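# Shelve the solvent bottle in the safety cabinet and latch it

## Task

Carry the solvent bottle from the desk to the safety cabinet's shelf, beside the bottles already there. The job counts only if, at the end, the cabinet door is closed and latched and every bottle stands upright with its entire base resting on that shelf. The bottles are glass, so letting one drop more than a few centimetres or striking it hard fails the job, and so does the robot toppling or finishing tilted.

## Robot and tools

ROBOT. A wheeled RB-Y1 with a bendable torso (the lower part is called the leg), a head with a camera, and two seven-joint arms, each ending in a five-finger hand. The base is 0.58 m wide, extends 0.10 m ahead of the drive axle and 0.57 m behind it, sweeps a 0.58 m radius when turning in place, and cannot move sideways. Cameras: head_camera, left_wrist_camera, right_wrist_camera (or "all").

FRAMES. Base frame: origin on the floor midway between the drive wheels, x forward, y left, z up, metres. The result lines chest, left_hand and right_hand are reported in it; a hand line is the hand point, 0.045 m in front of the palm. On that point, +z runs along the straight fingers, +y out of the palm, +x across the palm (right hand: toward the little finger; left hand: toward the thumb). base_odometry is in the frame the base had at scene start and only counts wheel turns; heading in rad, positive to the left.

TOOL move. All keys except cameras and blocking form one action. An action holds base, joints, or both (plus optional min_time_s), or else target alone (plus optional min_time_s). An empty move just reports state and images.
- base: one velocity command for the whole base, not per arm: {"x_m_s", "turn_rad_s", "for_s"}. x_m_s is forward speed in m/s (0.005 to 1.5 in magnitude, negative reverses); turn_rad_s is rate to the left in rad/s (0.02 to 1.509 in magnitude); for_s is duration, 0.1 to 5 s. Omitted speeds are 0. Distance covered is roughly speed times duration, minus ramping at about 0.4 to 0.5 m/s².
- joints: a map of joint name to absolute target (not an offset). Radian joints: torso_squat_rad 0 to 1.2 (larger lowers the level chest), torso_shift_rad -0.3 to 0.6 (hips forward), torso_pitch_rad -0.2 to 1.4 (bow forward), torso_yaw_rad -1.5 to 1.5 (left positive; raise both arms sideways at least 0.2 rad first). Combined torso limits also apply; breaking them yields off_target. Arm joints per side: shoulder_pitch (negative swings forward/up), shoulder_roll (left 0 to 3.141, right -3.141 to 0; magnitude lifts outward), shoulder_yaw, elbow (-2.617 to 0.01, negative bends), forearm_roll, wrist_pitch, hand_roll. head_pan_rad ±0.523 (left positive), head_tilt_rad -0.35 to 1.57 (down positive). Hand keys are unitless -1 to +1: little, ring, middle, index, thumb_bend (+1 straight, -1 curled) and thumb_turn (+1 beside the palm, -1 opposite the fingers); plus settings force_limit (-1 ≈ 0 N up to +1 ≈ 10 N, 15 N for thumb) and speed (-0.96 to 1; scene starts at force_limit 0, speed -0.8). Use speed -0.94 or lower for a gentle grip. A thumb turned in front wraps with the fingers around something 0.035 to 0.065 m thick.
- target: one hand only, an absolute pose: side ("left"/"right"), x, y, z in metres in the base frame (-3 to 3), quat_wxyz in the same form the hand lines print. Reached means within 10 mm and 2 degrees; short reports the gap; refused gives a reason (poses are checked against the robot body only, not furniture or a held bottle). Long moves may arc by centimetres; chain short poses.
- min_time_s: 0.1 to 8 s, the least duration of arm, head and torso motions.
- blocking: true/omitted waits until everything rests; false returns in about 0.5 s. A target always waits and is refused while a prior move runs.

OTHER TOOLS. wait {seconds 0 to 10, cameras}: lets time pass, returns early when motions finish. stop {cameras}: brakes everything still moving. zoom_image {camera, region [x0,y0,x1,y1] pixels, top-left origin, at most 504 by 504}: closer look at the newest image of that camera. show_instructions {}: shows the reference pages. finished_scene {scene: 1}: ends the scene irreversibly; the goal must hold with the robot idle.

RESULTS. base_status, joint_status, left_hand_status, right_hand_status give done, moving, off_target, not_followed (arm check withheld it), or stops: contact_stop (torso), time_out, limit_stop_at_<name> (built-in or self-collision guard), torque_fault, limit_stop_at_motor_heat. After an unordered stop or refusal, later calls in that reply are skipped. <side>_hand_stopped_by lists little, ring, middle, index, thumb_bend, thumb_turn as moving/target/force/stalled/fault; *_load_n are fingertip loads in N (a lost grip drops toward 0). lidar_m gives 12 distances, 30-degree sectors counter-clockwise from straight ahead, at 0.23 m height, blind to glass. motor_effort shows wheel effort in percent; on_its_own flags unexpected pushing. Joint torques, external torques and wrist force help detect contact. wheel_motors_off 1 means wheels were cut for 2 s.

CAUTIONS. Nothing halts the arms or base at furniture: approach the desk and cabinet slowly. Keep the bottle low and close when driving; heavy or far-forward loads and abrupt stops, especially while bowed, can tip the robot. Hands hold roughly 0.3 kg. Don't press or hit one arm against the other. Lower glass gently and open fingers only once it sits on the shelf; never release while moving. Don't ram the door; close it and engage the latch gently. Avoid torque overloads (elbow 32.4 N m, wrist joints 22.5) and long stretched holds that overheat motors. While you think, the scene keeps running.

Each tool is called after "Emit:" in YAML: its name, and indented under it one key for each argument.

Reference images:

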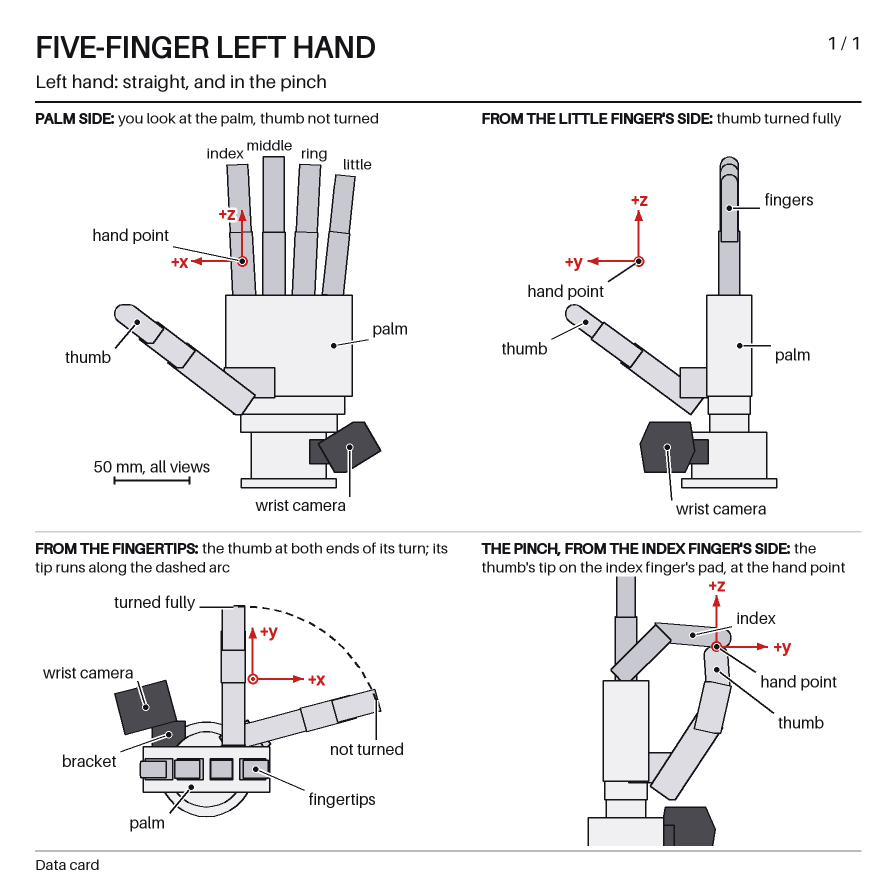

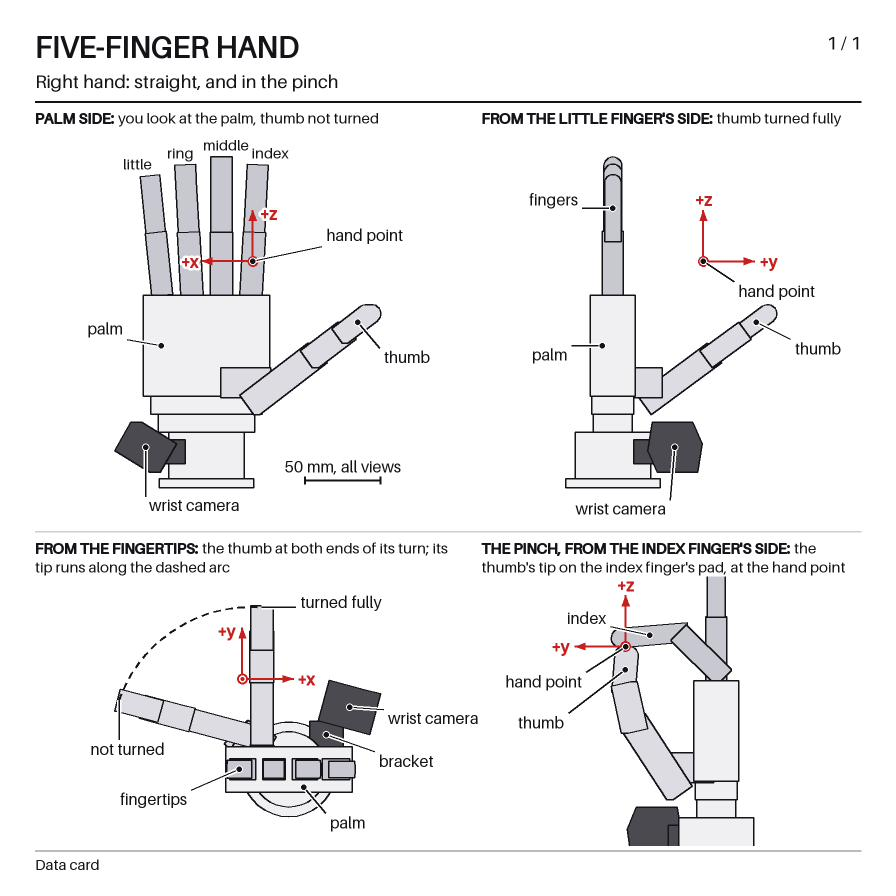

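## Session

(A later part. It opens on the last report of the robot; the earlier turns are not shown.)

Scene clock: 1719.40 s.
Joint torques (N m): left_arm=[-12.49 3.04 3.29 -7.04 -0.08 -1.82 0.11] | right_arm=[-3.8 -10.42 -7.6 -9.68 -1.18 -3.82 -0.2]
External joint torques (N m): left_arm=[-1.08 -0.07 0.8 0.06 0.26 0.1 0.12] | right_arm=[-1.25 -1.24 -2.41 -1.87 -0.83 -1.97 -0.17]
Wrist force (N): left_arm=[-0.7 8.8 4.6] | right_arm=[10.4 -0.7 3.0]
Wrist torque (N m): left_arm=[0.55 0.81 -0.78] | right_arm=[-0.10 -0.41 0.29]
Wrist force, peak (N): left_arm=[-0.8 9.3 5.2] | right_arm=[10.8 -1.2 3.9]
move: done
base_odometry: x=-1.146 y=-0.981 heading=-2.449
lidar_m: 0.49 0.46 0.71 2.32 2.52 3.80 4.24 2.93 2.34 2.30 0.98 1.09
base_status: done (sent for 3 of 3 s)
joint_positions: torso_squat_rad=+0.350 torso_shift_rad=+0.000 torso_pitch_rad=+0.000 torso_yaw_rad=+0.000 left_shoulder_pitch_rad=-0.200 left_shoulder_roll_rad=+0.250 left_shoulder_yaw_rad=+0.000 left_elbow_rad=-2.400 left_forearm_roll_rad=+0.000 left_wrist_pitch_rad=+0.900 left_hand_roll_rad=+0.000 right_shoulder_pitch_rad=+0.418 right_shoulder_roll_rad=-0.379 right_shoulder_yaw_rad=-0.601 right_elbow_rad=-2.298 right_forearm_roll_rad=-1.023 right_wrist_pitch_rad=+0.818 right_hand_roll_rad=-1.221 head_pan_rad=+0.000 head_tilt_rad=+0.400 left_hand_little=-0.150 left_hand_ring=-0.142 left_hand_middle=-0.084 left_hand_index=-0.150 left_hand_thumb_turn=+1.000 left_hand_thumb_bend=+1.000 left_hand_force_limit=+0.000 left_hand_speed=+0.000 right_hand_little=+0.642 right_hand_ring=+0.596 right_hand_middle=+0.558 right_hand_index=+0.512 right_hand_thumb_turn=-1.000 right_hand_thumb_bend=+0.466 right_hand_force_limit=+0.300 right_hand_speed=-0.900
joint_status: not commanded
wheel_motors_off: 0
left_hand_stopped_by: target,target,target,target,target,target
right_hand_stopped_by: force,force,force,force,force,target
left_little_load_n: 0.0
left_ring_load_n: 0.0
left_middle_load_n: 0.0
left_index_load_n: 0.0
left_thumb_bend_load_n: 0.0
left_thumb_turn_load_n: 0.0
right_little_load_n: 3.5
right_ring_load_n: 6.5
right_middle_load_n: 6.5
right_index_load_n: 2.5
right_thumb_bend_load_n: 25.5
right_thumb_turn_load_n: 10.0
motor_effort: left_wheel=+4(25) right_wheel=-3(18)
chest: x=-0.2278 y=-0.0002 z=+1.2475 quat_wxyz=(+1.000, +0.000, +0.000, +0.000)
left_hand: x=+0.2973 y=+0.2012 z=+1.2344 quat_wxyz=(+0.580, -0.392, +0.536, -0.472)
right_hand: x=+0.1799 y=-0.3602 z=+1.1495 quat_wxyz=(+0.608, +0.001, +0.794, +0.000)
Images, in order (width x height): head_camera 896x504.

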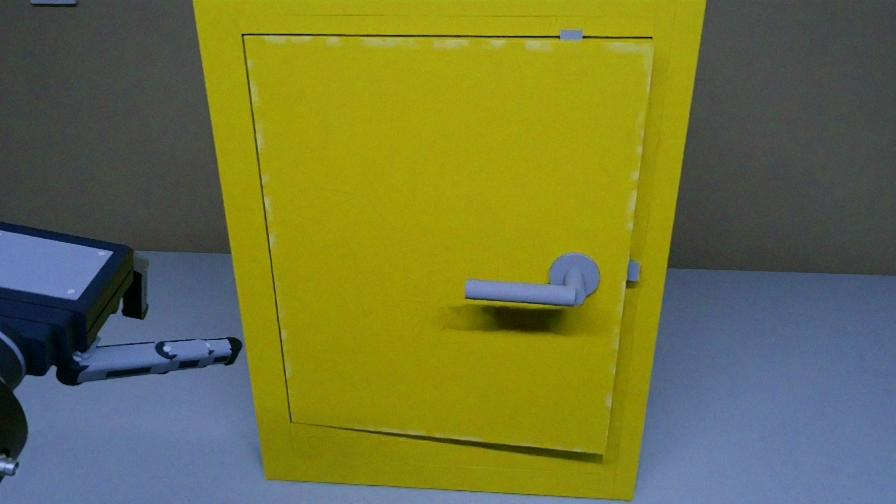

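Emit:
move:
  base: {"turn_rad_s": -0.1, "for_s": 0.5}
  cameras: []

Emit:
move:
  base: {"x_m_s": 0.1, "for_s": 0.8}
  cameras: ["head_camera"]

Scene clock: 1748.00 s.
Joint torques (N m): left_arm=[-12.29 3.14 3.43 -7.14 -0.05 -1.8 0.06] | right_arm=[-3.49 -10.18 -7.5 -9.82 -1.07 -3.97 -0.39]
External joint torques (N m): left_arm=[-0.88 0.03 0.94 -0.05 0.3 0.12 0.07] | right_arm=[-0.94 -1.01 -2.31 -2.01 -0.72 -2.12 -0.36]
Wrist force (N): left_arm=[-0.9 8.9 4.6] | right_arm=[10.2 -0.7 3.0]
Wrist torque (N m): left_arm=[0.56 0.84 -0.77] | right_arm=[-0.11 -0.36 0.26]
Wrist force, peak (N): left_arm=[-1.2 9.5 5.0] | right_arm=[10.9 -0.8 3.5]
move: done
base_odometry: x=-1.146 y=-0.981 heading=-2.498
lidar_m: 0.55 0.47 0.66 2.32 2.47 3.59 4.25 3.06 2.35 2.31 0.98 1.10
base_status: done (sent for 0.5 of 0.5 s)
joint_positions: torso_squat_rad=+0.350 torso_shift_rad=+0.000 torso_pitch_rad=+0.000 torso_yaw_rad=+0.000 left_shoulder_pitch_rad=-0.200 left_shoulder_roll_rad=+0.250 left_shoulder_yaw_rad=+0.000 left_elbow_rad=-2.400 left_forearm_roll_rad=+0.000 left_wrist_pitch_rad=+0.900 left_hand_roll_rad=+0.000 right_shoulder_pitch_rad=+0.418 right_shoulder_roll_rad=-0.379 right_shoulder_yaw_rad=-0.601 right_elbow_rad=-2.298 right_forearm_roll_rad=-1.023 right_wrist_pitch_rad=+0.818 right_hand_roll_rad=-1.221 head_pan_rad=+0.000 head_tilt_rad=+0.400 left_hand_little=-0.150 left_hand_ring=-0.142 left_hand_middle=-0.084 left_hand_index=-0.150 left_hand_thumb_turn=+1.000 left_hand_thumb_bend=+1.000 left_hand_force_limit=+0.000 left_hand_speed=+0.000 right_hand_little=+0.642 right_hand_ring=+0.596 right_hand_middle=+0.558 right_hand_index=+0.512 right_hand_thumb_turn=-1.000 right_hand_thumb_bend=+0.466 right_hand_force_limit=+0.300 right_hand_speed=-0.900
joint_status: not commanded
wheel_motors_off: 0
left_hand_stopped_by: target,target,target,target,target,target
right_hand_stopped_by: force,force,force,force,force,target
left_little_load_n: 0.0
left_ring_load_n: 0.0
left_middle_load_n: 0.0
left_index_load_n: 0.0
left_thumb_bend_load_n: 0.0
left_thumb_turn_load_n: 0.0
right_little_load_n: 4.0
right_ring_load_n: 7.0
right_middle_load_n: 6.5
right_index_load_n: 2.5
right_thumb_bend_load_n: 25.5
right_thumb_turn_load_n: 10.0
motor_effort: left_wheel=+7(26) right_wheel=-15(28)
chest: x=-0.2278 y=-0.0002 z=+1.2475 quat_wxyz=(+1.000, +0.000, +0.000, +0.000)
left_hand: x=+0.2973 y=+0.2012 z=+1.2344 quat_wxyz=(+0.580, -0.392, +0.536, -0.472)
right_hand: x=+0.1799 y=-0.3602 z=+1.1495 quat_wxyz=(+0.608, +0.001, +0.794, +0.000)

Scene clock: 1749.57 s.
Joint torques (N m): left_arm=[-12.36 3.13 3.47 -7.2 -0.09 -1.86 -0.04] | right_arm=[-4.5 -10.66 -7.22 -9.79 -0.94 -3.64 -0.4]
External joint torques (N m): left_arm=[-0.94 0.01 0.97 -0.1 0.26 0.06 -0.03] | right_arm=[-1.96 -1.49 -2.03 -1.98 -0.59 -1.79 -0.36]
Wrist force (N): left_arm=[-1.0 9.2 4.6] | right_arm=[10.6 -1.0 3.3]
Wrist torque (N m): left_arm=[0.59 0.85 -0.78] | right_arm=[-0.17 -0.44 0.27]
Wrist force, peak (N): left_arm=[-0.8 9.3 5.2] | right_arm=[10.9 -1.8 3.8]
move: done
base_odometry: x=-1.210 y=-1.029 heading=-2.498
lidar_m: 0.54 0.39 0.54 2.32 2.46 3.57 4.32 3.07 2.36 0.96 0.98 1.01
base_status: done (sent for 0.8 of 0.8 s)
joint_positions: torso_squat_rad=+0.350 torso_shift_rad=+0.000 torso_pitch_rad=+0.000 torso_yaw_rad=+0.000 left_shoulder_pitch_rad=-0.200 left_shoulder_roll_rad=+0.250 left_shoulder_yaw_rad=+0.000 left_elbow_rad=-2.400 left_forearm_roll_rad=+0.000 left_wrist_pitch_rad=+0.900 left_hand_roll_rad=+0.000 right_shoulder_pitch_rad=+0.418 right_shoulder_roll_rad=-0.379 right_shoulder_yaw_rad=-0.601 right_elbow_rad=-2.298 right_forearm_roll_rad=-1.023 right_wrist_pitch_rad=+0.818 right_hand_roll_rad=-1.221 head_pan_rad=+0.000 head_tilt_rad=+0.400 left_hand_little=-0.150 left_hand_ring=-0.142 left_hand_middle=-0.084 left_hand_index=-0.150 left_hand_thumb_turn=+1.000 left_hand_thumb_bend=+1.000 left_hand_force_limit=+0.000 left_hand_speed=+0.000 right_hand_little=+0.642 right_hand_ring=+0.596 right_hand_middle=+0.558 right_hand_index=+0.512 right_hand_thumb_turn=-1.000 right_hand_thumb_bend=+0.466 right_hand_force_limit=+0.300 right_hand_speed=-0.900
joint_status: not commanded
wheel_motors_off: 0
left_hand_stopped_by: target,target,target,target,target,target
right_hand_stopped_by: force,force,force,force,force,target
left_little_load_n: 0.0
left_ring_load_n: 0.0
left_middle_load_n: 0.0
left_index_load_n: 0.0
left_thumb_bend_load_n: 0.0
left_thumb_turn_load_n: 0.0
right_little_load_n: 4.0
right_ring_load_n: 7.0
right_middle_load_n: 6.5
right_index_load_n: 2.5
right_thumb_bend_load_n: 25.5
right_thumb_turn_load_n: 10.0
motor_effort: left_wheel=-5(25) right_wheel=+6(39)
chest: x=-0.2278 y=-0.0003 z=+1.2475 quat_wxyz=(+1.000, +0.000, +0.000, +0.000)
left_hand: x=+0.2973 y=+0.2011 z=+1.2344 quat_wxyz=(+0.580, -0.392, +0.536, -0.472)
right_hand: x=+0.1798 y=-0.3602 z=+1.1494 quat_wxyz=(+0.608, +0.001, +0.794, +0.000)
Images, in order (width x height): head_camera 896x504.

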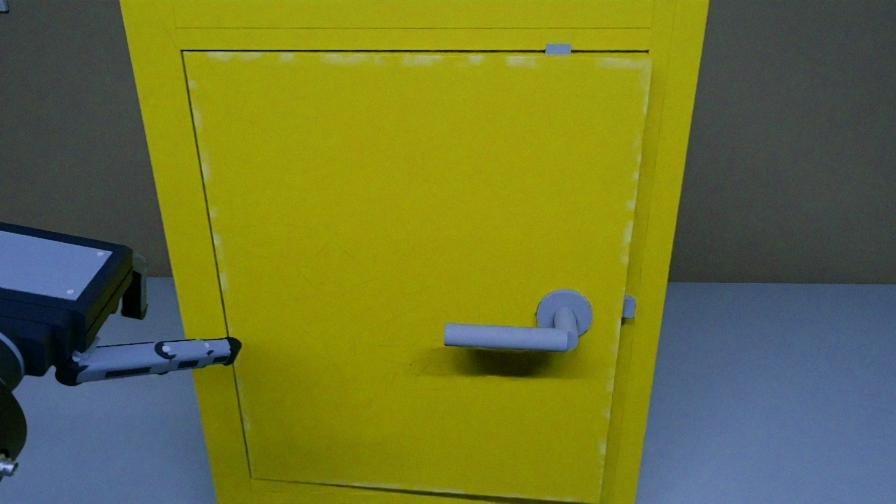

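Emit:
move:
  joints: {"left_hand_little": -0.15, "left_hand_ring": -0.15, "left_hand_middle": -0.151, "left_hand_index": -0.151}
  cameras: []

Emit:
move:
  target: {"side":"left","x":0.24,"y":0.02,"z":1.28,"quat_wxyz":[0.5,-0.5,0.5,-0.5]}
  min_time_s: 2
  cameras: []

Emit:
move:
  target: {"side":"left","x":0.30,"y":-0.077,"z":1.26,"quat_wxyz":[0.5,-0.5,0.5,-0.5]}
  min_time_s: 2
  cameras: ["head_camera","left_wrist_camera"]

Scene clock: 1781.00 s.
Joint torques (N m): left_arm=[-12.21 3.26 3.33 -7.11 0.02 -1.88 0.12] | right_arm=[-5.06 -10.06 -7.18 -9.86 -1.1 -3.76 -0.34]
External joint torques (N m): left_arm=[-0.79 0.15 0.84 -0.01 0.37 0.04 0.13] | right_arm=[-2.51 -0.89 -1.99 -2.05 -0.75 -1.91 -0.31]
Wrist force (N): left_arm=[-0.8 9.1 4.7] | right_arm=[10.5 -1.1 3.0]
Wrist torque (N m): left_arm=[0.55 0.84 -0.76] | right_arm=[-0.17 -0.42 0.26]
Wrist force, peak (N): left_arm=[-0.9 9.4 5.1] | right_arm=[11.0 -0.5 3.6]
move: off_target
base_odometry: x=-1.210 y=-1.029 heading=-2.498
lidar_m: 0.55 0.38 0.53 2.31 2.46 3.57 4.32 3.07 2.37 0.96 0.99 1.01
base_status: not commanded
joint_positions: torso_squat_rad=+0.350 torso_shift_rad=+0.000 torso_pitch_rad=+0.000 torso_yaw_rad=+0.000 left_shoulder_pitch_rad=-0.200 left_shoulder_roll_rad=+0.250 left_shoulder_yaw_rad=+0.000 left_elbow_rad=-2.400 left_forearm_roll_rad=+0.000 left_wrist_pitch_rad=+0.900 left_hand_roll_rad=+0.000 right_shoulder_pitch_rad=+0.418 right_shoulder_roll_rad=-0.379 right_shoulder_yaw_rad=-0.601 right_elbow_rad=-2.298 right_forearm_roll_rad=-1.023 right_wrist_pitch_rad=+0.818 right_hand_roll_rad=-1.221 head_pan_rad=+0.000 head_tilt_rad=+0.400 left_hand_little=-0.150 left_hand_ring=-0.142 left_hand_middle=-0.084 left_hand_index=-0.150 left_hand_thumb_turn=+1.000 left_hand_thumb_bend=+1.000 left_hand_force_limit=+0.000 left_hand_speed=+0.000 right_hand_little=+0.642 right_hand_ring=+0.596 right_hand_middle=+0.558 right_hand_index=+0.512 right_hand_thumb_turn=-1.000 right_hand_thumb_bend=+0.466 right_hand_force_limit=+0.300 right_hand_speed=-0.900
joint_status: left_hand_middle off_target (ended at -0.084, target -0.151); the others done
wheel_motors_off: 0
left_hand_stopped_by: target,target,target,target,target,target
right_hand_stopped_by: force,force,force,force,force,target
left_little_load_n: 0.0
left_ring_load_n: 0.0
left_middle_load_n: 0.0
left_index_load_n: 0.0
left_thumb_bend_load_n: 0.0
left_thumb_turn_load_n: 0.0
right_little_load_n: 4.0
right_ring_load_n: 7.0
right_middle_load_n: 6.5
right_index_load_n: 2.5
right_thumb_bend_load_n: 25.5
right_thumb_turn_load_n: 9.5
motor_effort: left_wheel=-5(7) right_wheel=+6(6)
chest: x=-0.2278 y=-0.0003 z=+1.2475 quat_wxyz=(+1.000, +0.000, +0.000, +0.000)
left_hand: x=+0.2973 y=+0.2011 z=+1.2344 quat_wxyz=(+0.580, -0.392, +0.536, -0.472)
right_hand: x=+0.1798 y=-0.3602 z=+1.1494 quat_wxyz=(+0.608, +0.001, +0.794, +0.000)

Scene clock: 1783.33 s.
Joint torques (N m): left_arm=[-14.11 -2.43 1.58 -3.51 -0.57 -1.7 0.24] | right_arm=[-4.3 -10.47 -7.34 -9.7 -1.04 -3.91 -0.33]
External joint torques (N m): left_arm=[-1.44 -0.14 -1.25 1.01 0.3 0.1 0.24] | right_arm=[-1.75 -1.3 -2.15 -1.89 -0.69 -2.06 -0.3]
Wrist force (N): left_arm=[-2.7 9.0 5.5] | right_arm=[10.2 -0.6 3.1]
Wrist torque (N m): left_arm=[0.50 1.05 -0.74] | right_arm=[-0.09 -0.35 0.26]
Wrist force, peak (N): left_arm=[-2.3 9.3 5.9] | right_arm=[10.8 -1.1 3.1]
move: done
base_odometry: x=-1.210 y=-1.029 heading=-2.498
lidar_m: 0.54 0.39 0.52 2.31 2.47 3.56 4.33 3.07 2.37 0.96 0.99 1.01
base_status: not commanded
joint_positions: torso_squat_rad=+0.350 torso_shift_rad=+0.000 torso_pitch_rad=+0.000 torso_yaw_rad=+0.000 left_shoulder_pitch_rad=-0.657 left_shoulder_roll_rad=+0.000 left_shoulder_yaw_rad=-0.569 left_elbow_rad=-2.386 left_forearm_roll_rad=-0.648 left_wrist_pitch_rad=+1.606 left_hand_roll_rad=+0.449 right_shoulder_pitch_rad=+0.418 right_shoulder_roll_rad=-0.379 right_shoulder_yaw_rad=-0.601 right_elbow_rad=-2.298 right_forearm_roll_rad=-1.023 right_wrist_pitch_rad=+0.818 right_hand_roll_rad=-1.221 head_pan_rad=+0.000 head_tilt_rad=+0.400 left_hand_little=-0.150 left_hand_ring=-0.142 left_hand_middle=-0.084 left_hand_index=-0.150 left_hand_thumb_turn=+1.000 left_hand_thumb_bend=+1.000 left_hand_force_limit=+0.000 left_hand_speed=+0.000 right_hand_little=+0.642 right_hand_ring=+0.596 right_hand_middle=+0.558 right_hand_index=+0.512 right_hand_thumb_turn=-1.000 right_hand_thumb_bend=+0.466 right_hand_force_limit=+0.300 right_hand_speed=-0.900
joint_status: all done
wheel_motors_off: 0
left_hand_stopped_by: target,target,target,target,target,target
right_hand_stopped_by: force,force,force,force,force,target
left_little_load_n: 0.0
left_ring_load_n: 0.0
left_middle_load_n: 0.0
left_index_load_n: 0.0
left_thumb_bend_load_n: 0.0
left_thumb_turn_load_n: -0.5
right_little_load_n: 3.5
right_ring_load_n: 7.0
right_middle_load_n: 6.5
right_index_load_n: 3.0
right_thumb_bend_load_n: 26.0
right_thumb_turn_load_n: 10.0
motor_effort: left_wheel=-4(6) right_wheel=+6(6)
chest: x=-0.2278 y=-0.0003 z=+1.2475 quat_wxyz=(+1.000, +0.000, +0.000, +0.000)
left_hand: x=+0.2398 y=+0.0206 z=+1.2802 quat_wxyz=(+0.500, -0.499, +0.499, -0.501)
left_hand_status: reached (checked arc that bows 25 mm and turns the hand up to 16 deg, planned for 2.0 s): 1 mm and 0.2 deg off.
right_hand: x=+0.1798 y=-0.3602 z=+1.1494 quat_wxyz=(+0.608, +0.001, +0.794, +0.000)

Scene clock: 1785.67 s.
Joint torques (N m): left_arm=[-16.98 -1.58 4.3 -4.71 -1 -1.4 0.28] | right_arm=[-4.88 -9.91 -8.04 -10.02 -1 -3.74 -0.26]
External joint torques (N m): left_arm=[-1.16 -0.19 -1.24 1.11 0.5 -0.08 0.27] | right_arm=[-2.33 -0.74 -2.85 -2.21 -0.65 -1.89 -0.23]
Wrist force (N): left_arm=[-2.5 9.2 5.3] | right_arm=[10.1 -0.9 3.3]
Wrist torque (N m): left_arm=[0.58 1.00 -0.76] | right_arm=[-0.17 -0.38 0.25]
Wrist force, peak (N): left_arm=[-2.5 9.5 5.9] | right_arm=[11.1 -0.7 3.3]
move: done
base_odometry: x=-1.210 y=-1.029 heading=-2.498
lidar_m: 0.54 0.39 0.54 2.31 2.46 3.57 4.32 3.07 2.37 0.97 0.98 1.02
base_status: not commanded
joint_positions: torso_squat_rad=+0.350 torso_shift_rad=+0.000 torso_pitch_rad=+0.000 torso_yaw_rad=+0.000 left_shoulder_pitch_rad=-0.936 left_shoulder_roll_rad=+0.000 left_shoulder_yaw_rad=-0.706 left_elbow_rad=-1.873 left_forearm_roll_rad=-0.637 left_wrist_pitch_rad=+1.536 left_hand_roll_rad=+0.852 right_shoulder_pitch_rad=+0.418 right_shoulder_roll_rad=-0.379 right_shoulder_yaw_rad=-0.601 right_elbow_rad=-2.298 right_forearm_roll_rad=-1.023 right_wrist_pitch_rad=+0.818 right_hand_roll_rad=-1.221 head_pan_rad=+0.000 head_tilt_rad=+0.400 left_hand_little=-0.150 left_hand_ring=-0.142 left_hand_middle=-0.084 left_hand_index=-0.150 left_hand_thumb_turn=+1.000 left_hand_thumb_bend=+1.000 left_hand_force_limit=+0.000 left_hand_speed=+0.000 right_hand_little=+0.642 right_hand_ring=+0.596 right_hand_middle=+0.558 right_hand_index=+0.512 right_hand_thumb_turn=-1.000 right_hand_thumb_bend=+0.466 right_hand_force_limit=+0.300 right_hand_speed=-0.900
joint_status: all done
wheel_motors_off: 0
left_hand_stopped_by: target,target,target,target,target,target
right_hand_stopped_by: force,force,force,force,force,target
left_little_load_n: 0.0
left_ring_load_n: 0.0
left_middle_load_n: 0.0
left_index_load_n: 0.0
left_thumb_bend_load_n: 0.0
left_thumb_turn_load_n: -0.5
right_little_load_n: 3.5
right_ring_load_n: 7.0
right_middle_load_n: 6.5
right_index_load_n: 2.5
right_thumb_bend_load_n: 26.0
right_thumb_turn_load_n: 9.5
motor_effort: left_wheel=-4(6) right_wheel=+6(6)
chest: x=-0.2279 y=-0.0003 z=+1.2475 quat_wxyz=(+1.000, +0.000, +0.000, +0.000)
left_hand: x=+0.3000 y=-0.0767 z=+1.2600 quat_wxyz=(+0.500, -0.500, +0.500, -0.500)
left_hand_status: reached (checked arc that bows 18 mm and turns the hand up to 3 deg, planned for 2.0 s): 0 mm and 0.0 deg off.
right_hand: x=+0.1798 y=-0.3602 z=+1.1494 quat_wxyz=(+0.608, +0.001, +0.794, +0.000)
Images, in order (width x height): head_camera 896x504, left_wrist_camera 504x504.

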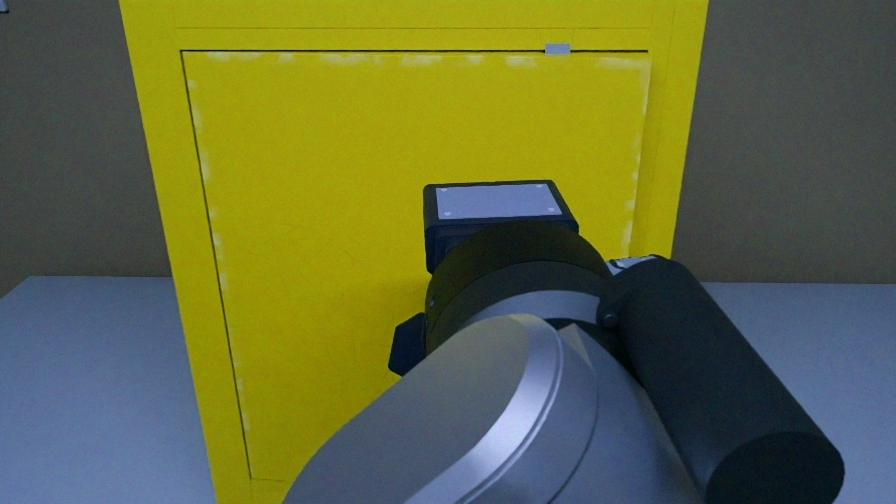

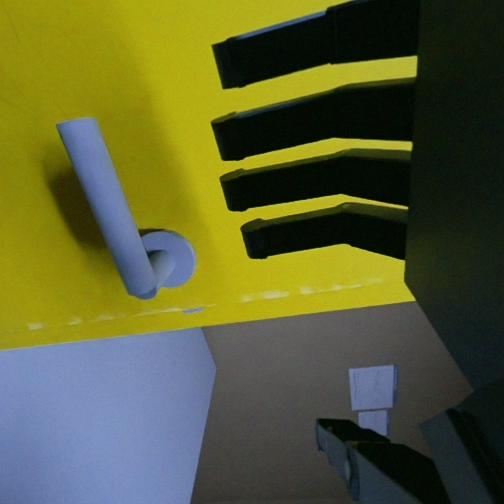

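Emit:
move:
  target: {"side":"left","x":0.33,"y":-0.063,"z":1.235,"quat_wxyz":[0.5,-0.5,0.5,-0.5]}
  min_time_s: 1.5
  cameras: ["left_wrist_camera"]

Emit:
move:
  target: {"side":"left","x":0.346,"y":-0.063,"z":1.218,"quat_wxyz":[0.5,-0.5,0.5,-0.5]}
  min_time_s: 1.5
  cameras: ["left_wrist_camera"]

Scene clock: 1805.23 s.
Joint torques (N m): left_arm=[-14.56 0.06 7.15 -5.4 -1.11 -1.38 0.54] | right_arm=[-4.23 -10.18 -7.52 -9.99 -1.1 -3.84 -0.33]
External joint torques (N m): left_arm=[2.1 1.05 1.38 0.97 0.45 -0.17 0.54] | right_arm=[-1.68 -1.01 -2.33 -2.18 -0.75 -2 -0.29]
Wrist force (N): left_arm=[-2.6 9.2 5.6] | right_arm=[10.5 -0.2 3.3]
Wrist torque (N m): left_arm=[0.58 1.03 -0.76] | right_arm=[-0.03 -0.42 0.29]
Wrist force, peak (N): left_arm=[-2.7 9.5 5.5] | right_arm=[10.8 -1.4 3.7]
move: done
base_odometry: x=-1.210 y=-1.029 heading=-2.498
lidar_m: 0.54 0.39 0.53 2.31 2.44 3.57 4.33 3.07 2.36 0.96 0.98 1.01
base_status: not commanded
joint_positions: torso_squat_rad=+0.350 torso_shift_rad=+0.000 torso_pitch_rad=+0.000 torso_yaw_rad=+0.000 left_shoulder_pitch_rad=-0.893 left_shoulder_roll_rad=+0.061 left_shoulder_yaw_rad=-0.701 left_elbow_rad=-1.806 left_forearm_roll_rad=-0.619 left_wrist_pitch_rad=+1.417 left_hand_roll_rad=+0.922 right_shoulder_pitch_rad=+0.418 right_shoulder_roll_rad=-0.379 right_shoulder_yaw_rad=-0.601 right_elbow_rad=-2.298 right_forearm_roll_rad=-1.023 right_wrist_pitch_rad=+0.818 right_hand_roll_rad=-1.221 head_pan_rad=+0.000 head_tilt_rad=+0.400 left_hand_little=-0.150 left_hand_ring=-0.142 left_hand_middle=-0.084 left_hand_index=-0.150 left_hand_thumb_turn=+1.000 left_hand_thumb_bend=+1.000 left_hand_force_limit=+0.000 left_hand_speed=+0.000 right_hand_little=+0.642 right_hand_ring=+0.596 right_hand_middle=+0.558 right_hand_index=+0.512 right_hand_thumb_turn=-1.000 right_hand_thumb_bend=+0.466 right_hand_force_limit=+0.300 right_hand_speed=-0.900
joint_status: all done
wheel_motors_off: 0
left_hand_stopped_by: target,target,target,target,target,target
right_hand_stopped_by: force,force,force,force,force,target
left_little_load_n: 0.0
left_ring_load_n: 0.0
left_middle_load_n: 0.0
left_index_load_n: 0.0
left_thumb_bend_load_n: 0.0
left_thumb_turn_load_n: 0.0
right_little_load_n: 4.0
right_ring_load_n: 7.0
right_middle_load_n: 6.5
right_index_load_n: 2.5
right_thumb_bend_load_n: 25.5
right_thumb_turn_load_n: 9.5
motor_effort: left_wheel=-4(6) right_wheel=+6(6)
chest: x=-0.2279 y=-0.0003 z=+1.2475 quat_wxyz=(+1.000, +0.000, +0.000, +0.000)
left_hand: x=+0.3295 y=-0.0631 z=+1.2352 quat_wxyz=(+0.500, -0.500, +0.500, -0.500)
left_hand_status: reached (checked arc that bows 2 mm and turns the hand up to 0 deg, planned for 1.5 s): 1 mm and 0.0 deg off.
right_hand: x=+0.1798 y=-0.3602 z=+1.1494 quat_wxyz=(+0.608, +0.001, +0.794, +0.000)
Images, in order (width x height): left_wrist_camera 504x504.

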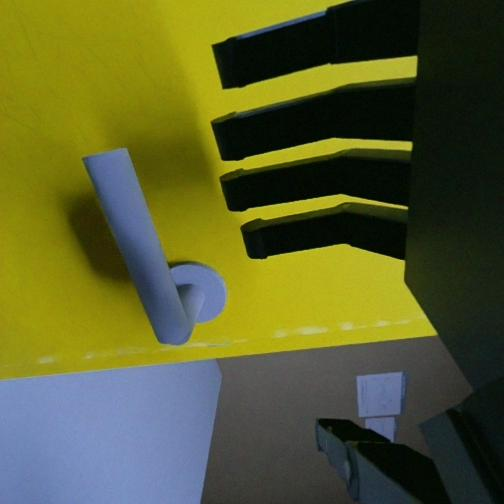

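Scene clock: 1807.07 s.
Joint torques (N m): left_arm=[-14.92 0.37 3.87 -5.97 -1.42 -1.25 0.46] | right_arm=[-4.72 -10.46 -7.29 -9.77 -1.05 -3.65 -0.33]
External joint torques (N m): left_arm=[2.21 1.25 -1.98 0.74 0.18 -0.13 0.46] | right_arm=[-2.17 -1.29 -2.1 -1.96 -0.7 -1.8 -0.3]
Wrist force (N): left_arm=[-3.2 8.7 5.6] | right_arm=[10.3 -0.9 2.8]
Wrist torque (N m): left_arm=[0.47 1.10 -0.79] | right_arm=[-0.15 -0.36 0.26]
Wrist force, peak (N): left_arm=[-2.4 9.2 5.8] | right_arm=[11.0 -0.7 3.3]
move: done
base_odometry: x=-1.210 y=-1.029 heading=-2.498
lidar_m: 0.54 0.39 0.52 2.31 2.46 3.58 4.32 3.08 2.37 0.96 0.99 1.02
base_status: not commanded
joint_positions: torso_squat_rad=+0.350 torso_shift_rad=+0.000 torso_pitch_rad=+0.000 torso_yaw_rad=+0.000 left_shoulder_pitch_rad=-0.884 left_shoulder_roll_rad=+0.072 left_shoulder_yaw_rad=-0.708 left_elbow_rad=-1.730 left_forearm_roll_rad=-0.629 left_wrist_pitch_rad=+1.347 left_hand_roll_rad=+0.980 right_shoulder_pitch_rad=+0.418 right_shoulder_roll_rad=-0.379 right_shoulder_yaw_rad=-0.601 right_elbow_rad=-2.298 right_forearm_roll_rad=-1.023 right_wrist_pitch_rad=+0.818 right_hand_roll_rad=-1.221 head_pan_rad=+0.000 head_tilt_rad=+0.400 left_hand_little=-0.150 left_hand_ring=-0.142 left_hand_middle=-0.084 left_hand_index=-0.150 left_hand_thumb_turn=+1.000 left_hand_thumb_bend=+1.000 left_hand_force_limit=+0.000 left_hand_speed=+0.000 right_hand_little=+0.642 right_hand_ring=+0.596 right_hand_middle=+0.558 right_hand_index=+0.512 right_hand_thumb_turn=-1.000 right_hand_thumb_bend=+0.466 right_hand_force_limit=+0.300 right_hand_speed=-0.900
joint_status: all done
wheel_motors_off: 0
left_hand_stopped_by: target,target,target,target,target,target
right_hand_stopped_by: force,force,force,force,force,target
left_little_load_n: 0.0
left_ring_load_n: 0.0
left_middle_load_n: 0.0
left_index_load_n: 0.0
left_thumb_bend_load_n: 0.0
left_thumb_turn_load_n: -0.5
right_little_load_n: 4.0
right_ring_load_n: 7.0
right_middle_load_n: 6.5
right_index_load_n: 2.5
right_thumb_bend_load_n: 25.5
right_thumb_turn_load_n: 9.5
motor_effort: left_wheel=-2(7) right_wheel=+5(6)
chest: x=-0.2279 y=-0.0003 z=+1.2475 quat_wxyz=(+1.000, +0.000, +0.000, +0.000)
left_hand: x=+0.3459 y=-0.0631 z=+1.2183 quat_wxyz=(+0.500, -0.500, +0.500, -0.500)
left_hand_status: reached (checked arc that bows 1 mm and turns the hand up to 0 deg, planned for 1.5 s): 0 mm and 0.0 deg off.
right_hand: x=+0.1798 y=-0.3602 z=+1.1495 quat_wxyz=(+0.608, +0.001, +0.794, +0.000)
Images, in order (width x height): left_wrist_camera 504x504.

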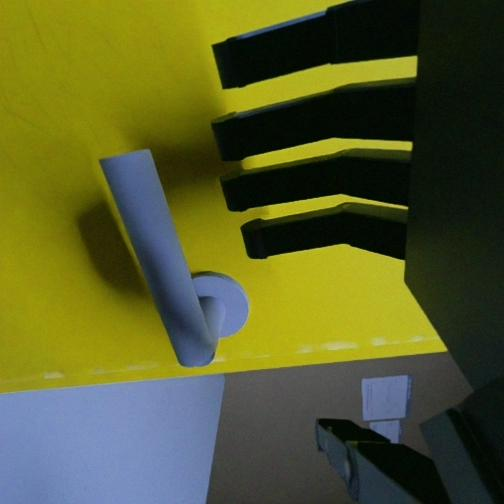

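Emit:
move:
  target: {"side":"left","x":0.346,"y":-0.063,"z":1.185,"quat_wxyz":[0.5,-0.5,0.5,-0.5]}
  min_time_s: 2
  cameras: ["all"]

Scene clock: 1852.63 s.
Joint torques (N m): left_arm=[-11.07 -1.45 2.31 -4.03 0.63 -0.71 0.54] | right_arm=[-4.35 -10.2 -7.59 -9.69 -1.08 -3.88 -0.41]
External joint torques (N m): left_arm=[5.77 0.05 -3.51 3.07 2.28 0.27 0.54] | right_arm=[-1.8 -1.03 -2.4 -1.89 -0.73 -2.03 -0.38]
Wrist force (N): left_arm=[-4.4 1.2 5.5] | right_arm=[10.3 -0.8 3.0]
Wrist torque (N m): left_arm=[0.61 0.94 -0.54] | right_arm=[-0.14 -0.35 0.26]
Wrist force, peak (N): left_arm=[-2.6 9.6 5.7] | right_arm=[11.1 -1.0 3.5]
move: done
base_odometry: x=-1.210 y=-1.029 heading=-2.498
lidar_m: 0.52 0.39 0.53 2.31 2.44 3.57 4.32 3.07 2.35 0.96 0.98 1.02
base_status: not commanded
joint_positions: torso_squat_rad=+0.350 torso_shift_rad=+0.000 torso_pitch_rad=+0.000 torso_yaw_rad=+0.000 left_shoulder_pitch_rad=-0.822 left_shoulder_roll_rad=+0.081 left_shoulder_yaw_rad=-0.761 left_elbow_rad=-1.700 left_forearm_roll_rad=-0.687 left_wrist_pitch_rad=+1.301 left_hand_roll_rad=+1.056 right_shoulder_pitch_rad=+0.418 right_shoulder_roll_rad=-0.379 right_shoulder_yaw_rad=-0.601 right_elbow_rad=-2.298 right_forearm_roll_rad=-1.023 right_wrist_pitch_rad=+0.818 right_hand_roll_rad=-1.221 head_pan_rad=+0.000 head_tilt_rad=+0.400 left_hand_little=-0.150 left_hand_ring=-0.142 left_hand_middle=-0.084 left_hand_index=-0.150 left_hand_thumb_turn=+1.000 left_hand_thumb_bend=+1.000 left_hand_force_limit=+0.000 left_hand_speed=+0.000 right_hand_little=+0.642 right_hand_ring=+0.596 right_hand_middle=+0.558 right_hand_index=+0.512 right_hand_thumb_turn=-1.000 right_hand_thumb_bend=+0.466 right_hand_force_limit=+0.300 right_hand_speed=-0.900
joint_status: all done
wheel_motors_off: 0
left_hand_stopped_by: target,target,target,target,target,target
right_hand_stopped_by: force,force,force,force,force,target
left_little_load_n: 0.0
left_ring_load_n: 0.0
left_middle_load_n: 2.5
left_index_load_n: 0.0
left_thumb_bend_load_n: 0.0
left_thumb_turn_load_n: 0.0
right_little_load_n: 4.0
right_ring_load_n: 7.0
right_middle_load_n: 6.5
right_index_load_n: 2.5
right_thumb_bend_load_n: 26.0
right_thumb_turn_load_n: 10.0
motor_effort: left_wheel=-4(7) right_wheel=+5(6)
chest: x=-0.2279 y=-0.0003 z=+1.2475 quat_wxyz=(+1.000, +0.000, +0.000, +0.000)
left_hand: x=+0.3461 y=-0.0631 z=+1.1863 quat_wxyz=(+0.500, -0.500, +0.499, -0.501)
left_hand_status: reached (checked arc that bows 1 mm and turns the hand up to 0 deg, planned for 2.0 s): 1 mm and 0.1 deg off.
right_hand: x=+0.1798 y=-0.3602 z=+1.1495 quat_wxyz=(+0.608, +0.001, +0.794, +0.000)
pictures: head_camera, left_wrist_camera, right_wrist_camera
Images, in order (width x height): head_camera 896x504, left_wrist_camera 504x504, right_wrist_camera 504x504.

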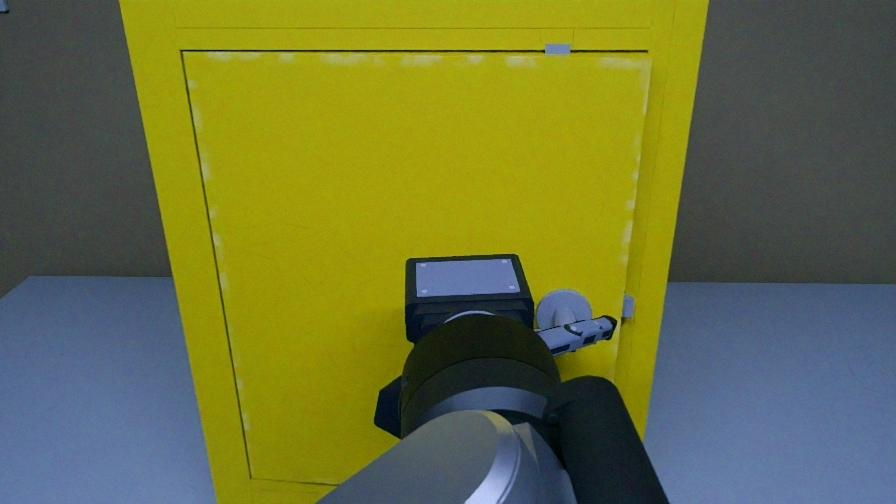

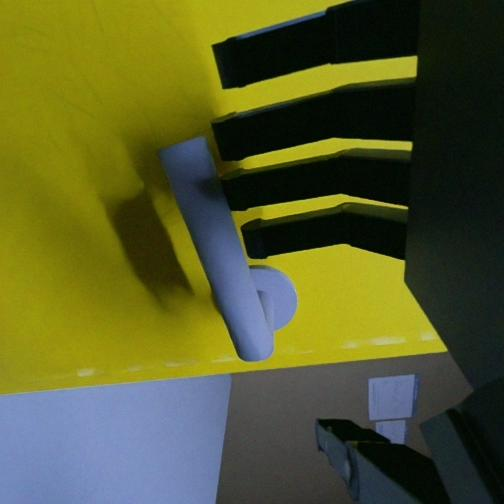

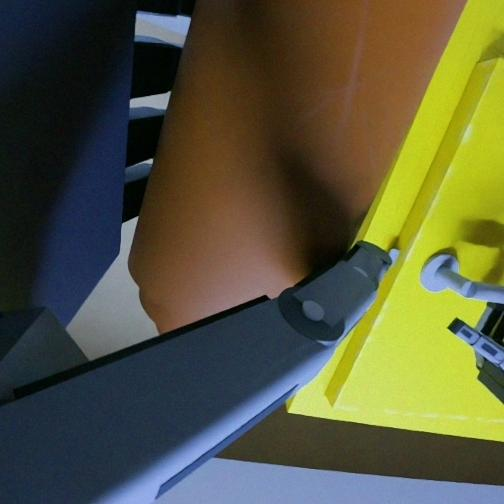

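Emit:
move:
  target: {"side":"left","x":0.346,"y":-0.063,"z":1.212,"quat_wxyz":[0.5,-0.5,0.5,-0.5]}
  min_time_s: 1

Emit:
move:
  target: {"side":"left","x":0.356,"y":-0.063,"z":1.212,"quat_wxyz":[0.5,-0.5,0.5,-0.5]}
  min_time_s: 1

Emit:
move:
  target: {"side":"left","x":0.356,"y":-0.063,"z":1.185,"quat_wxyz":[0.5,-0.5,0.5,-0.5]}
  min_time_s: 2
  cameras: ["left_wrist_camera"]

Scene clock: 1870.13 s.
Joint torques (N m): left_arm=[-18.57 -1.84 7.34 -7.82 -1.11 -0.88 -0.1] | right_arm=[-4.56 -10.39 -7.37 -9.68 -1.2 -3.82 -0.27]
External joint torques (N m): left_arm=[-1.5 -0.82 1.5 -1.03 0.5 0.22 -0.11] | right_arm=[-2.01 -1.22 -2.19 -1.88 -0.85 -1.97 -0.24]
Wrist force (N): left_arm=[-2.4 8.9 5.4] | right_arm=[10.3 -0.9 3.1]
Wrist torque (N m): left_arm=[0.51 1.01 -0.86] | right_arm=[-0.14 -0.40 0.26]
Wrist force, peak (N): left_arm=[-2.7 9.5 6.0] | right_arm=[10.9 -0.8 3.7]
move: done
base_odometry: x=-1.210 y=-1.029 heading=-2.498
lidar_m: 0.56 0.39 0.51 2.31 2.45 3.58 4.32 3.07 2.36 0.96 0.99 1.02
base_status: not commanded
joint_positions: torso_squat_rad=+0.350 torso_shift_rad=+0.000 torso_pitch_rad=+0.000 torso_yaw_rad=+0.000 left_shoulder_pitch_rad=-0.870 left_shoulder_roll_rad=+0.073 left_shoulder_yaw_rad=-0.718 left_elbow_rad=-1.725 left_forearm_roll_rad=-0.640 left_wrist_pitch_rad=+1.338 left_hand_roll_rad=+0.993 right_shoulder_pitch_rad=+0.418 right_shoulder_roll_rad=-0.379 right_shoulder_yaw_rad=-0.601 right_elbow_rad=-2.298 right_forearm_roll_rad=-1.023 right_wrist_pitch_rad=+0.818 right_hand_roll_rad=-1.221 head_pan_rad=+0.000 head_tilt_rad=+0.400 left_hand_little=-0.150 left_hand_ring=-0.142 left_hand_middle=-0.084 left_hand_index=-0.150 left_hand_thumb_turn=+1.000 left_hand_thumb_bend=+1.000 left_hand_force_limit=+0.000 left_hand_speed=+0.000 right_hand_little=+0.642 right_hand_ring=+0.596 right_hand_middle=+0.558 right_hand_index=+0.512 right_hand_thumb_turn=-1.000 right_hand_thumb_bend=+0.466 right_hand_force_limit=+0.300 right_hand_speed=-0.900
joint_status: all done
wheel_motors_off: 0
left_hand_stopped_by: target,target,target,target,target,target
right_hand_stopped_by: force,force,force,force,force,target
left_little_load_n: 0.0
left_ring_load_n: 0.0
left_middle_load_n: 0.0
left_index_load_n: 0.0
left_thumb_bend_load_n: 0.0
left_thumb_turn_load_n: -0.5
right_little_load_n: 4.0
right_ring_load_n: 7.0
right_middle_load_n: 6.5
right_index_load_n: 2.5
right_thumb_bend_load_n: 25.5
right_thumb_turn_load_n: 9.5
motor_effort: left_wheel=-5(6) right_wheel=+6(6)
chest: x=-0.2279 y=-0.0003 z=+1.2475 quat_wxyz=(+1.000, +0.000, +0.000, +0.000)
left_hand: x=+0.3460 y=-0.0629 z=+1.2116 quat_wxyz=(+0.500, -0.500, +0.500, -0.500)
left_hand_status: reached (checked arc that bows 1 mm and turns the hand up to 0 deg, planned for 1.0 s): 0 mm and 0.0 deg off.
right_hand: x=+0.1798 y=-0.3602 z=+1.1495 quat_wxyz=(+0.608, +0.001, +0.794, +0.000)
pictures: none

Scene clock: 1871.47 s.
Joint torques (N m): left_arm=[-18.76 0.35 7.52 -6 -1.09 -1.31 0.39] | right_arm=[-3.94 -10.23 -7.6 -9.84 -1 -3.72 -0.46]
External joint torques (N m): left_arm=[-1.34 1.1 1.66 0.86 0.52 -0.23 0.38] | right_arm=[-1.39 -1.06 -2.41 -2.03 -0.65 -1.87 -0.42]
Wrist force (N): left_arm=[-2.3 8.8 5.5] | right_arm=[10.5 -0.9 2.9]
Wrist torque (N m): left_arm=[0.47 0.97 -0.73] | right_arm=[-0.15 -0.42 0.28]
Wrist force, peak (N): left_arm=[-2.6 9.3 6.0] | right_arm=[10.8 -0.8 3.8]
move: done
base_odometry: x=-1.210 y=-1.029 heading=-2.498
lidar_m: 0.55 0.39 0.53 2.31 2.45 3.58 4.33 3.07 2.36 0.94 0.99 1.02
base_status: not commanded
joint_positions: torso_squat_rad=+0.350 torso_shift_rad=+0.000 torso_pitch_rad=+0.000 torso_yaw_rad=+0.000 left_shoulder_pitch_rad=-0.886 left_shoulder_roll_rad=+0.074 left_shoulder_yaw_rad=-0.704 left_elbow_rad=-1.688 left_forearm_roll_rad=-0.630 left_wrist_pitch_rad=+1.311 left_hand_roll_rad=+1.003 right_shoulder_pitch_rad=+0.418 right_shoulder_roll_rad=-0.379 right_shoulder_yaw_rad=-0.601 right_elbow_rad=-2.298 right_forearm_roll_rad=-1.023 right_wrist_pitch_rad=+0.818 right_hand_roll_rad=-1.221 head_pan_rad=+0.000 head_tilt_rad=+0.400 left_hand_little=-0.150 left_hand_ring=-0.142 left_hand_middle=-0.084 left_hand_index=-0.150 left_hand_thumb_turn=+1.000 left_hand_thumb_bend=+1.000 left_hand_force_limit=+0.000 left_hand_speed=+0.000 right_hand_little=+0.642 right_hand_ring=+0.596 right_hand_middle=+0.558 right_hand_index=+0.512 right_hand_thumb_turn=-1.000 right_hand_thumb_bend=+0.466 right_hand_force_limit=+0.300 right_hand_speed=-0.900
joint_status: all done
wheel_motors_off: 0
left_hand_stopped_by: target,target,target,target,target,target
right_hand_stopped_by: force,force,force,force,force,target
left_little_load_n: 0.0
left_ring_load_n: 0.0
left_middle_load_n: 0.0
left_index_load_n: 0.0
left_thumb_bend_load_n: 0.0
left_thumb_turn_load_n: 0.0
right_little_load_n: 4.0
right_ring_load_n: 6.5
right_middle_load_n: 6.5
right_index_load_n: 2.5
right_thumb_bend_load_n: 25.5
right_thumb_turn_load_n: 10.0
motor_effort: left_wheel=-4(6) right_wheel=+6(6)
chest: x=-0.2279 y=-0.0003 z=+1.2475 quat_wxyz=(+1.000, +0.000, +0.000, +0.000)
left_hand: x=+0.3552 y=-0.0627 z=+1.2118 quat_wxyz=(+0.500, -0.500, +0.500, -0.500)
left_hand_status: reached (checked arc that bows 1 mm and turns the hand up to 0 deg, planned for 1.0 s): 1 mm and 0.0 deg off.
right_hand: x=+0.1798 y=-0.3602 z=+1.1495 quat_wxyz=(+0.608, +0.001, +0.794, +0.000)
pictures: none

Scene clock: 1873.80 s.
Joint torques (N m): left_arm=[-12.46 -0.64 3.25 -4.87 -0.2 -0.48 0.54] | right_arm=[-4.82 -10.4 -7.95 -9.44 -1.18 -3.73 -0.48]
External joint torques (N m): left_arm=[4.76 0.61 -2.58 2.28 1.45 0.49 0.54] | right_arm=[-2.27 -1.23 -2.76 -1.63 -0.83 -1.88 -0.45]
Wrist force (N): left_arm=[-2.7 3.8 6.6] | right_arm=[10.3 -0.9 3.1]
Wrist torque (N m): left_arm=[0.57 1.00 -0.50] | right_arm=[-0.14 -0.39 0.24]
Wrist force, peak (N): left_arm=[-2.9 9.2 5.9] | right_arm=[10.9 -0.8 3.3]
move: done
base_odometry: x=-1.210 y=-1.029 heading=-2.498
lidar_m: 0.55 0.39 0.53 2.31 2.46 3.57 4.32 3.07 2.37 0.95 0.99 1.01
base_status: not commanded
joint_positions: torso_squat_rad=+0.350 torso_shift_rad=+0.000 torso_pitch_rad=+0.000 torso_yaw_rad=+0.000 left_shoulder_pitch_rad=-0.839 left_shoulder_roll_rad=+0.079 left_shoulder_yaw_rad=-0.745 left_elbow_rad=-1.657 left_forearm_roll_rad=-0.679 left_wrist_pitch_rad=+1.272 left_hand_roll_rad=+1.068 right_shoulder_pitch_rad=+0.418 right_shoulder_roll_rad=-0.379 right_shoulder_yaw_rad=-0.601 right_elbow_rad=-2.298 right_forearm_roll_rad=-1.023 right_wrist_pitch_rad=+0.818 right_hand_roll_rad=-1.221 head_pan_rad=+0.000 head_tilt_rad=+0.400 left_hand_little=-0.150 left_hand_ring=-0.142 left_hand_middle=-0.084 left_hand_index=-0.150 left_hand_thumb_turn=+1.000 left_hand_thumb_bend=+1.000 left_hand_force_limit=+0.000 left_hand_speed=+0.000 right_hand_little=+0.642 right_hand_ring=+0.596 right_hand_middle=+0.558 right_hand_index=+0.512 right_hand_thumb_turn=-1.000 right_hand_thumb_bend=+0.466 right_hand_force_limit=+0.300 right_hand_speed=-0.900
joint_status: all done
wheel_motors_off: 0
left_hand_stopped_by: target,target,target,target,target,target
right_hand_stopped_by: force,force,force,force,force,target
left_little_load_n: 0.0
left_ring_load_n: 2.5
left_middle_load_n: 0.0
left_index_load_n: -0.5
left_thumb_bend_load_n: 0.0
left_thumb_turn_load_n: 0.0
right_little_load_n: 4.0
right_ring_load_n: 7.0
right_middle_load_n: 6.5
right_index_load_n: 2.5
right_thumb_bend_load_n: 25.5
right_thumb_turn_load_n: 10.0
motor_effort: left_wheel=-4(7) right_wheel=+6(6)
chest: x=-0.2279 y=-0.0003 z=+1.2475 quat_wxyz=(+1.000, +0.000, +0.000, +0.000)
left_hand: x=+0.3560 y=-0.0632 z=+1.1860 quat_wxyz=(+0.500, -0.500, +0.500, -0.501)
left_hand_status: reached (checked arc that bows 1 mm and turns the hand up to 0 deg, planned for 2.0 s): 1 mm and 0.1 deg off.
right_hand: x=+0.1798 y=-0.3602 z=+1.1495 quat_wxyz=(+0.608, +0.001, +0.794, +0.000)
Images, in order (width x height): left_wrist_camera 504x504.

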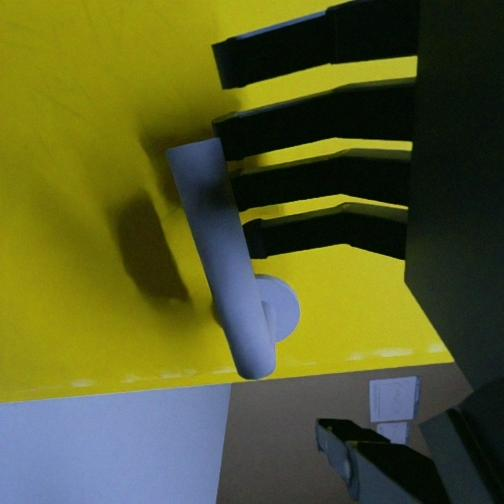

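Emit:
move:
  target: {"side":"left","x":0.356,"y":-0.063,"z":1.205,"quat_wxyz":[0.5,-0.5,0.5,-0.5]}
  min_time_s: 1

Emit:
move:
  target: {"side":"left","x":0.364,"y":-0.063,"z":1.205,"quat_wxyz":[0.5,-0.5,0.5,-0.5]}
  min_time_s: 1

Emit:
move:
  target: {"side":"left","x":0.364,"y":-0.063,"z":1.18,"quat_wxyz":[0.5,-0.5,0.5,-0.5]}
  min_time_s: 2
  cameras: ["left_wrist_camera"]

Scene clock: 1886.17 s.
Joint torques (N m): left_arm=[-18.58 -1.67 7.31 -7.91 -1.05 -0.65 0.05] | right_arm=[-4.04 -10.33 -7.36 -9.68 -1.11 -3.57 -0.32]
External joint torques (N m): left_arm=[-1.2 -0.76 1.46 -0.96 0.57 0.4 0.05] | right_arm=[-1.49 -1.16 -2.17 -1.87 -0.76 -1.72 -0.28]
Wrist force (N): left_arm=[-2.3 8.9 5.5] | right_arm=[10.7 -0.4 3.3]
Wrist torque (N m): left_arm=[0.51 0.98 -0.85] | right_arm=[-0.08 -0.47 0.30]
Wrist force, peak (N): left_arm=[-2.5 9.4 5.8] | right_arm=[10.9 -0.7 3.2]
move: done
base_odometry: x=-1.210 y=-1.029 heading=-2.498
lidar_m: 0.54 0.40 0.54 2.32 2.45 3.57 4.33 3.07 2.36 0.96 0.99 1.02
base_status: not commanded
joint_positions: torso_squat_rad=+0.350 torso_shift_rad=+0.000 torso_pitch_rad=+0.000 torso_yaw_rad=+0.000 left_shoulder_pitch_rad=-0.872 left_shoulder_roll_rad=+0.075 left_shoulder_yaw_rad=-0.717 left_elbow_rad=-1.677 left_forearm_roll_rad=-0.646 left_wrist_pitch_rad=+1.297 left_hand_roll_rad=+1.023 right_shoulder_pitch_rad=+0.418 right_shoulder_roll_rad=-0.379 right_shoulder_yaw_rad=-0.601 right_elbow_rad=-2.298 right_forearm_roll_rad=-1.023 right_wrist_pitch_rad=+0.818 right_hand_roll_rad=-1.221 head_pan_rad=+0.000 head_tilt_rad=+0.400 left_hand_little=-0.150 left_hand_ring=-0.142 left_hand_middle=-0.084 left_hand_index=-0.150 left_hand_thumb_turn=+1.000 left_hand_thumb_bend=+1.000 left_hand_force_limit=+0.000 left_hand_speed=+0.000 right_hand_little=+0.642 right_hand_ring=+0.596 right_hand_middle=+0.558 right_hand_index=+0.512 right_hand_thumb_turn=-1.000 right_hand_thumb_bend=+0.466 right_hand_force_limit=+0.300 right_hand_speed=-0.900
joint_status: all done
wheel_motors_off: 0
left_hand_stopped_by: target,target,target,target,target,target
right_hand_stopped_by: force,force,force,force,force,target
left_little_load_n: 0.0
left_ring_load_n: 0.0
left_middle_load_n: 0.0
left_index_load_n: 0.0
left_thumb_bend_load_n: 0.0
left_thumb_turn_load_n: -0.5
right_little_load_n: 4.0
right_ring_load_n: 6.5
right_middle_load_n: 6.5
right_index_load_n: 2.5
right_thumb_bend_load_n: 26.0
right_thumb_turn_load_n: 10.0
motor_effort: left_wheel=-5(6) right_wheel=+6(6)
chest: x=-0.2279 y=-0.0003 z=+1.2475 quat_wxyz=(+1.000, +0.000, +0.000, +0.000)
left_hand: x=+0.3558 y=-0.0632 z=+1.2042 quat_wxyz=(+0.500, -0.499, +0.500, -0.501)
left_hand_status: reached (checked arc that bows 0 mm and turns the hand up to 0 deg, planned for 1.0 s): 1 mm and 0.1 deg off.
right_hand: x=+0.1798 y=-0.3602 z=+1.1495 quat_wxyz=(+0.608, +0.001, +0.794, +0.000)
pictures: none

Scene clock: 1887.50 s.
Joint torques (N m): left_arm=[-18.87 0.1 7 -6.1 -1.07 -1.17 0.38] | right_arm=[-5.07 -10.43 -7.81 -9.82 -0.99 -3.82 -0.31]
External joint torques (N m): left_arm=[-1.19 0.76 1.13 0.89 0.54 -0.14 0.37] | right_arm=[-2.52 -1.26 -2.62 -2.01 -0.63 -1.98 -0.27]
Wrist force (N): left_arm=[-2.4 8.9 5.4] | right_arm=[10.6 -1.2 3.7]
Wrist torque (N m): left_arm=[0.53 1.00 -0.73] | right_arm=[-0.25 -0.43 0.28]
Wrist force, peak (N): left_arm=[-2.5 9.3 5.7] | right_arm=[11.0 -0.7 3.3]
move: done
base_odometry: x=-1.210 y=-1.029 heading=-2.498
lidar_m: 0.53 0.39 0.53 2.30 2.45 3.56 4.33 3.07 2.36 0.96 0.99 1.02
base_status: not commanded
joint_positions: torso_squat_rad=+0.350 torso_shift_rad=+0.000 torso_pitch_rad=+0.000 torso_yaw_rad=+0.000 left_shoulder_pitch_rad=-0.887 left_shoulder_roll_rad=+0.075 left_shoulder_yaw_rad=-0.704 left_elbow_rad=-1.645 left_forearm_roll_rad=-0.636 left_wrist_pitch_rad=+1.278 left_hand_roll_rad=+1.030 right_shoulder_pitch_rad=+0.418 right_shoulder_roll_rad=-0.379 right_shoulder_yaw_rad=-0.601 right_elbow_rad=-2.298 right_forearm_roll_rad=-1.023 right_wrist_pitch_rad=+0.818 right_hand_roll_rad=-1.221 head_pan_rad=+0.000 head_tilt_rad=+0.400 left_hand_little=-0.150 left_hand_ring=-0.142 left_hand_middle=-0.084 left_hand_index=-0.150 left_hand_thumb_turn=+1.000 left_hand_thumb_bend=+1.000 left_hand_force_limit=+0.000 left_hand_speed=+0.000 right_hand_little=+0.642 right_hand_ring=+0.596 right_hand_middle=+0.558 right_hand_index=+0.512 right_hand_thumb_turn=-1.000 right_hand_thumb_bend=+0.466 right_hand_force_limit=+0.300 right_hand_speed=-0.900
joint_status: all done
wheel_motors_off: 0
left_hand_stopped_by: target,target,target,target,target,target
right_hand_stopped_by: force,force,force,force,force,target
left_little_load_n: 0.0
left_ring_load_n: 0.0
left_middle_load_n: 0.0
left_index_load_n: 0.0
left_thumb_bend_load_n: 0.0
left_thumb_turn_load_n: -0.5
right_little_load_n: 3.5
right_ring_load_n: 7.0
right_middle_load_n: 6.5
right_index_load_n: 2.5
right_thumb_bend_load_n: 25.5
right_thumb_turn_load_n: 9.5
motor_effort: left_wheel=-5(6) right_wheel=+6(6)
chest: x=-0.2279 y=-0.0003 z=+1.2475 quat_wxyz=(+1.000, +0.000, +0.000, +0.000)
left_hand: x=+0.3634 y=-0.0628 z=+1.2048 quat_wxyz=(+0.500, -0.500, +0.500, -0.500)
left_hand_status: reached (checked arc that bows 1 mm and turns the hand up to 0 deg, planned for 1.0 s): 1 mm and 0.0 deg off.
right_hand: x=+0.1798 y=-0.3602 z=+1.1495 quat_wxyz=(+0.608, +0.001, +0.794, +0.000)
pictures: none

Scene clock: 1889.83 s.
Joint torques (N m): left_arm=[-15.18 0.23 4.46 -6.51 -1.44 -1.19 0.31] | right_arm=[-4.14 -10.16 -7.58 -9.97 -1.17 -4.02 -0.43]
External joint torques (N m): left_arm=[2.31 1.35 -1.35 0.75 0.2 -0.27 0.3] | right_arm=[-1.59 -0.99 -2.39 -2.17 -0.82 -2.17 -0.39]
Wrist force (N): left_arm=[-2.7 8.9 5.5] | right_arm=[10.3 -0.7 2.9]
Wrist torque (N m): left_arm=[0.51 1.02 -0.75] | right_arm=[-0.11 -0.38 0.27]
Wrist force, peak (N): left_arm=[-2.7 9.4 5.5] | right_arm=[10.8 -1.1 3.4]
move: done
base_odometry: x=-1.210 y=-1.029 heading=-2.498
lidar_m: 0.54 0.39 0.53 2.31 2.45 3.57 4.32 3.07 2.36 0.96 0.99 1.01
base_status: not commanded
joint_positions: torso_squat_rad=+0.350 torso_shift_rad=+0.000 torso_pitch_rad=+0.000 torso_yaw_rad=+0.000 left_shoulder_pitch_rad=-0.844 left_shoulder_roll_rad=+0.078 left_shoulder_yaw_rad=-0.741 left_elbow_rad=-1.616 left_forearm_roll_rad=-0.682 left_wrist_pitch_rad=+1.242 left_hand_roll_rad=+1.090 right_shoulder_pitch_rad=+0.418 right_shoulder_roll_rad=-0.379 right_shoulder_yaw_rad=-0.601 right_elbow_rad=-2.298 right_forearm_roll_rad=-1.023 right_wrist_pitch_rad=+0.818 right_hand_roll_rad=-1.221 head_pan_rad=+0.000 head_tilt_rad=+0.400 left_hand_little=-0.150 left_hand_ring=-0.142 left_hand_middle=-0.084 left_hand_index=-0.150 left_hand_thumb_turn=+1.000 left_hand_thumb_bend=+1.000 left_hand_force_limit=+0.000 left_hand_speed=+0.000 right_hand_little=+0.642 right_hand_ring=+0.596 right_hand_middle=+0.558 right_hand_index=+0.512 right_hand_thumb_turn=-1.000 right_hand_thumb_bend=+0.466 right_hand_force_limit=+0.300 right_hand_speed=-0.900
joint_status: all done
wheel_motors_off: 0
left_hand_stopped_by: target,target,target,target,target,target
right_hand_stopped_by: force,force,force,force,force,target
left_little_load_n: 0.0
left_ring_load_n: 0.0
left_middle_load_n: 0.0
left_index_load_n: 0.0
left_thumb_bend_load_n: 0.0
left_thumb_turn_load_n: -0.5
right_little_load_n: 3.5
right_ring_load_n: 7.0
right_middle_load_n: 6.5
right_index_load_n: 2.5
right_thumb_bend_load_n: 25.5
right_thumb_turn_load_n: 10.0
motor_effort: left_wheel=-6(6) right_wheel=+6(6)
chest: x=-0.2279 y=-0.0003 z=+1.2475 quat_wxyz=(+1.000, +0.000, +0.000, +0.000)
left_hand: x=+0.3640 y=-0.0631 z=+1.1804 quat_wxyz=(+0.500, -0.500, +0.500, -0.500)
left_hand_status: reached (checked arc that bows 1 mm and turns the hand up to 0 deg, planned for 2.0 s): 0 mm and 0.0 deg off.
right_hand: x=+0.1798 y=-0.3602 z=+1.1495 quat_wxyz=(+0.608, +0.001, +0.794, +0.000)
Images, in order (width x height): left_wrist_camera 504x504.

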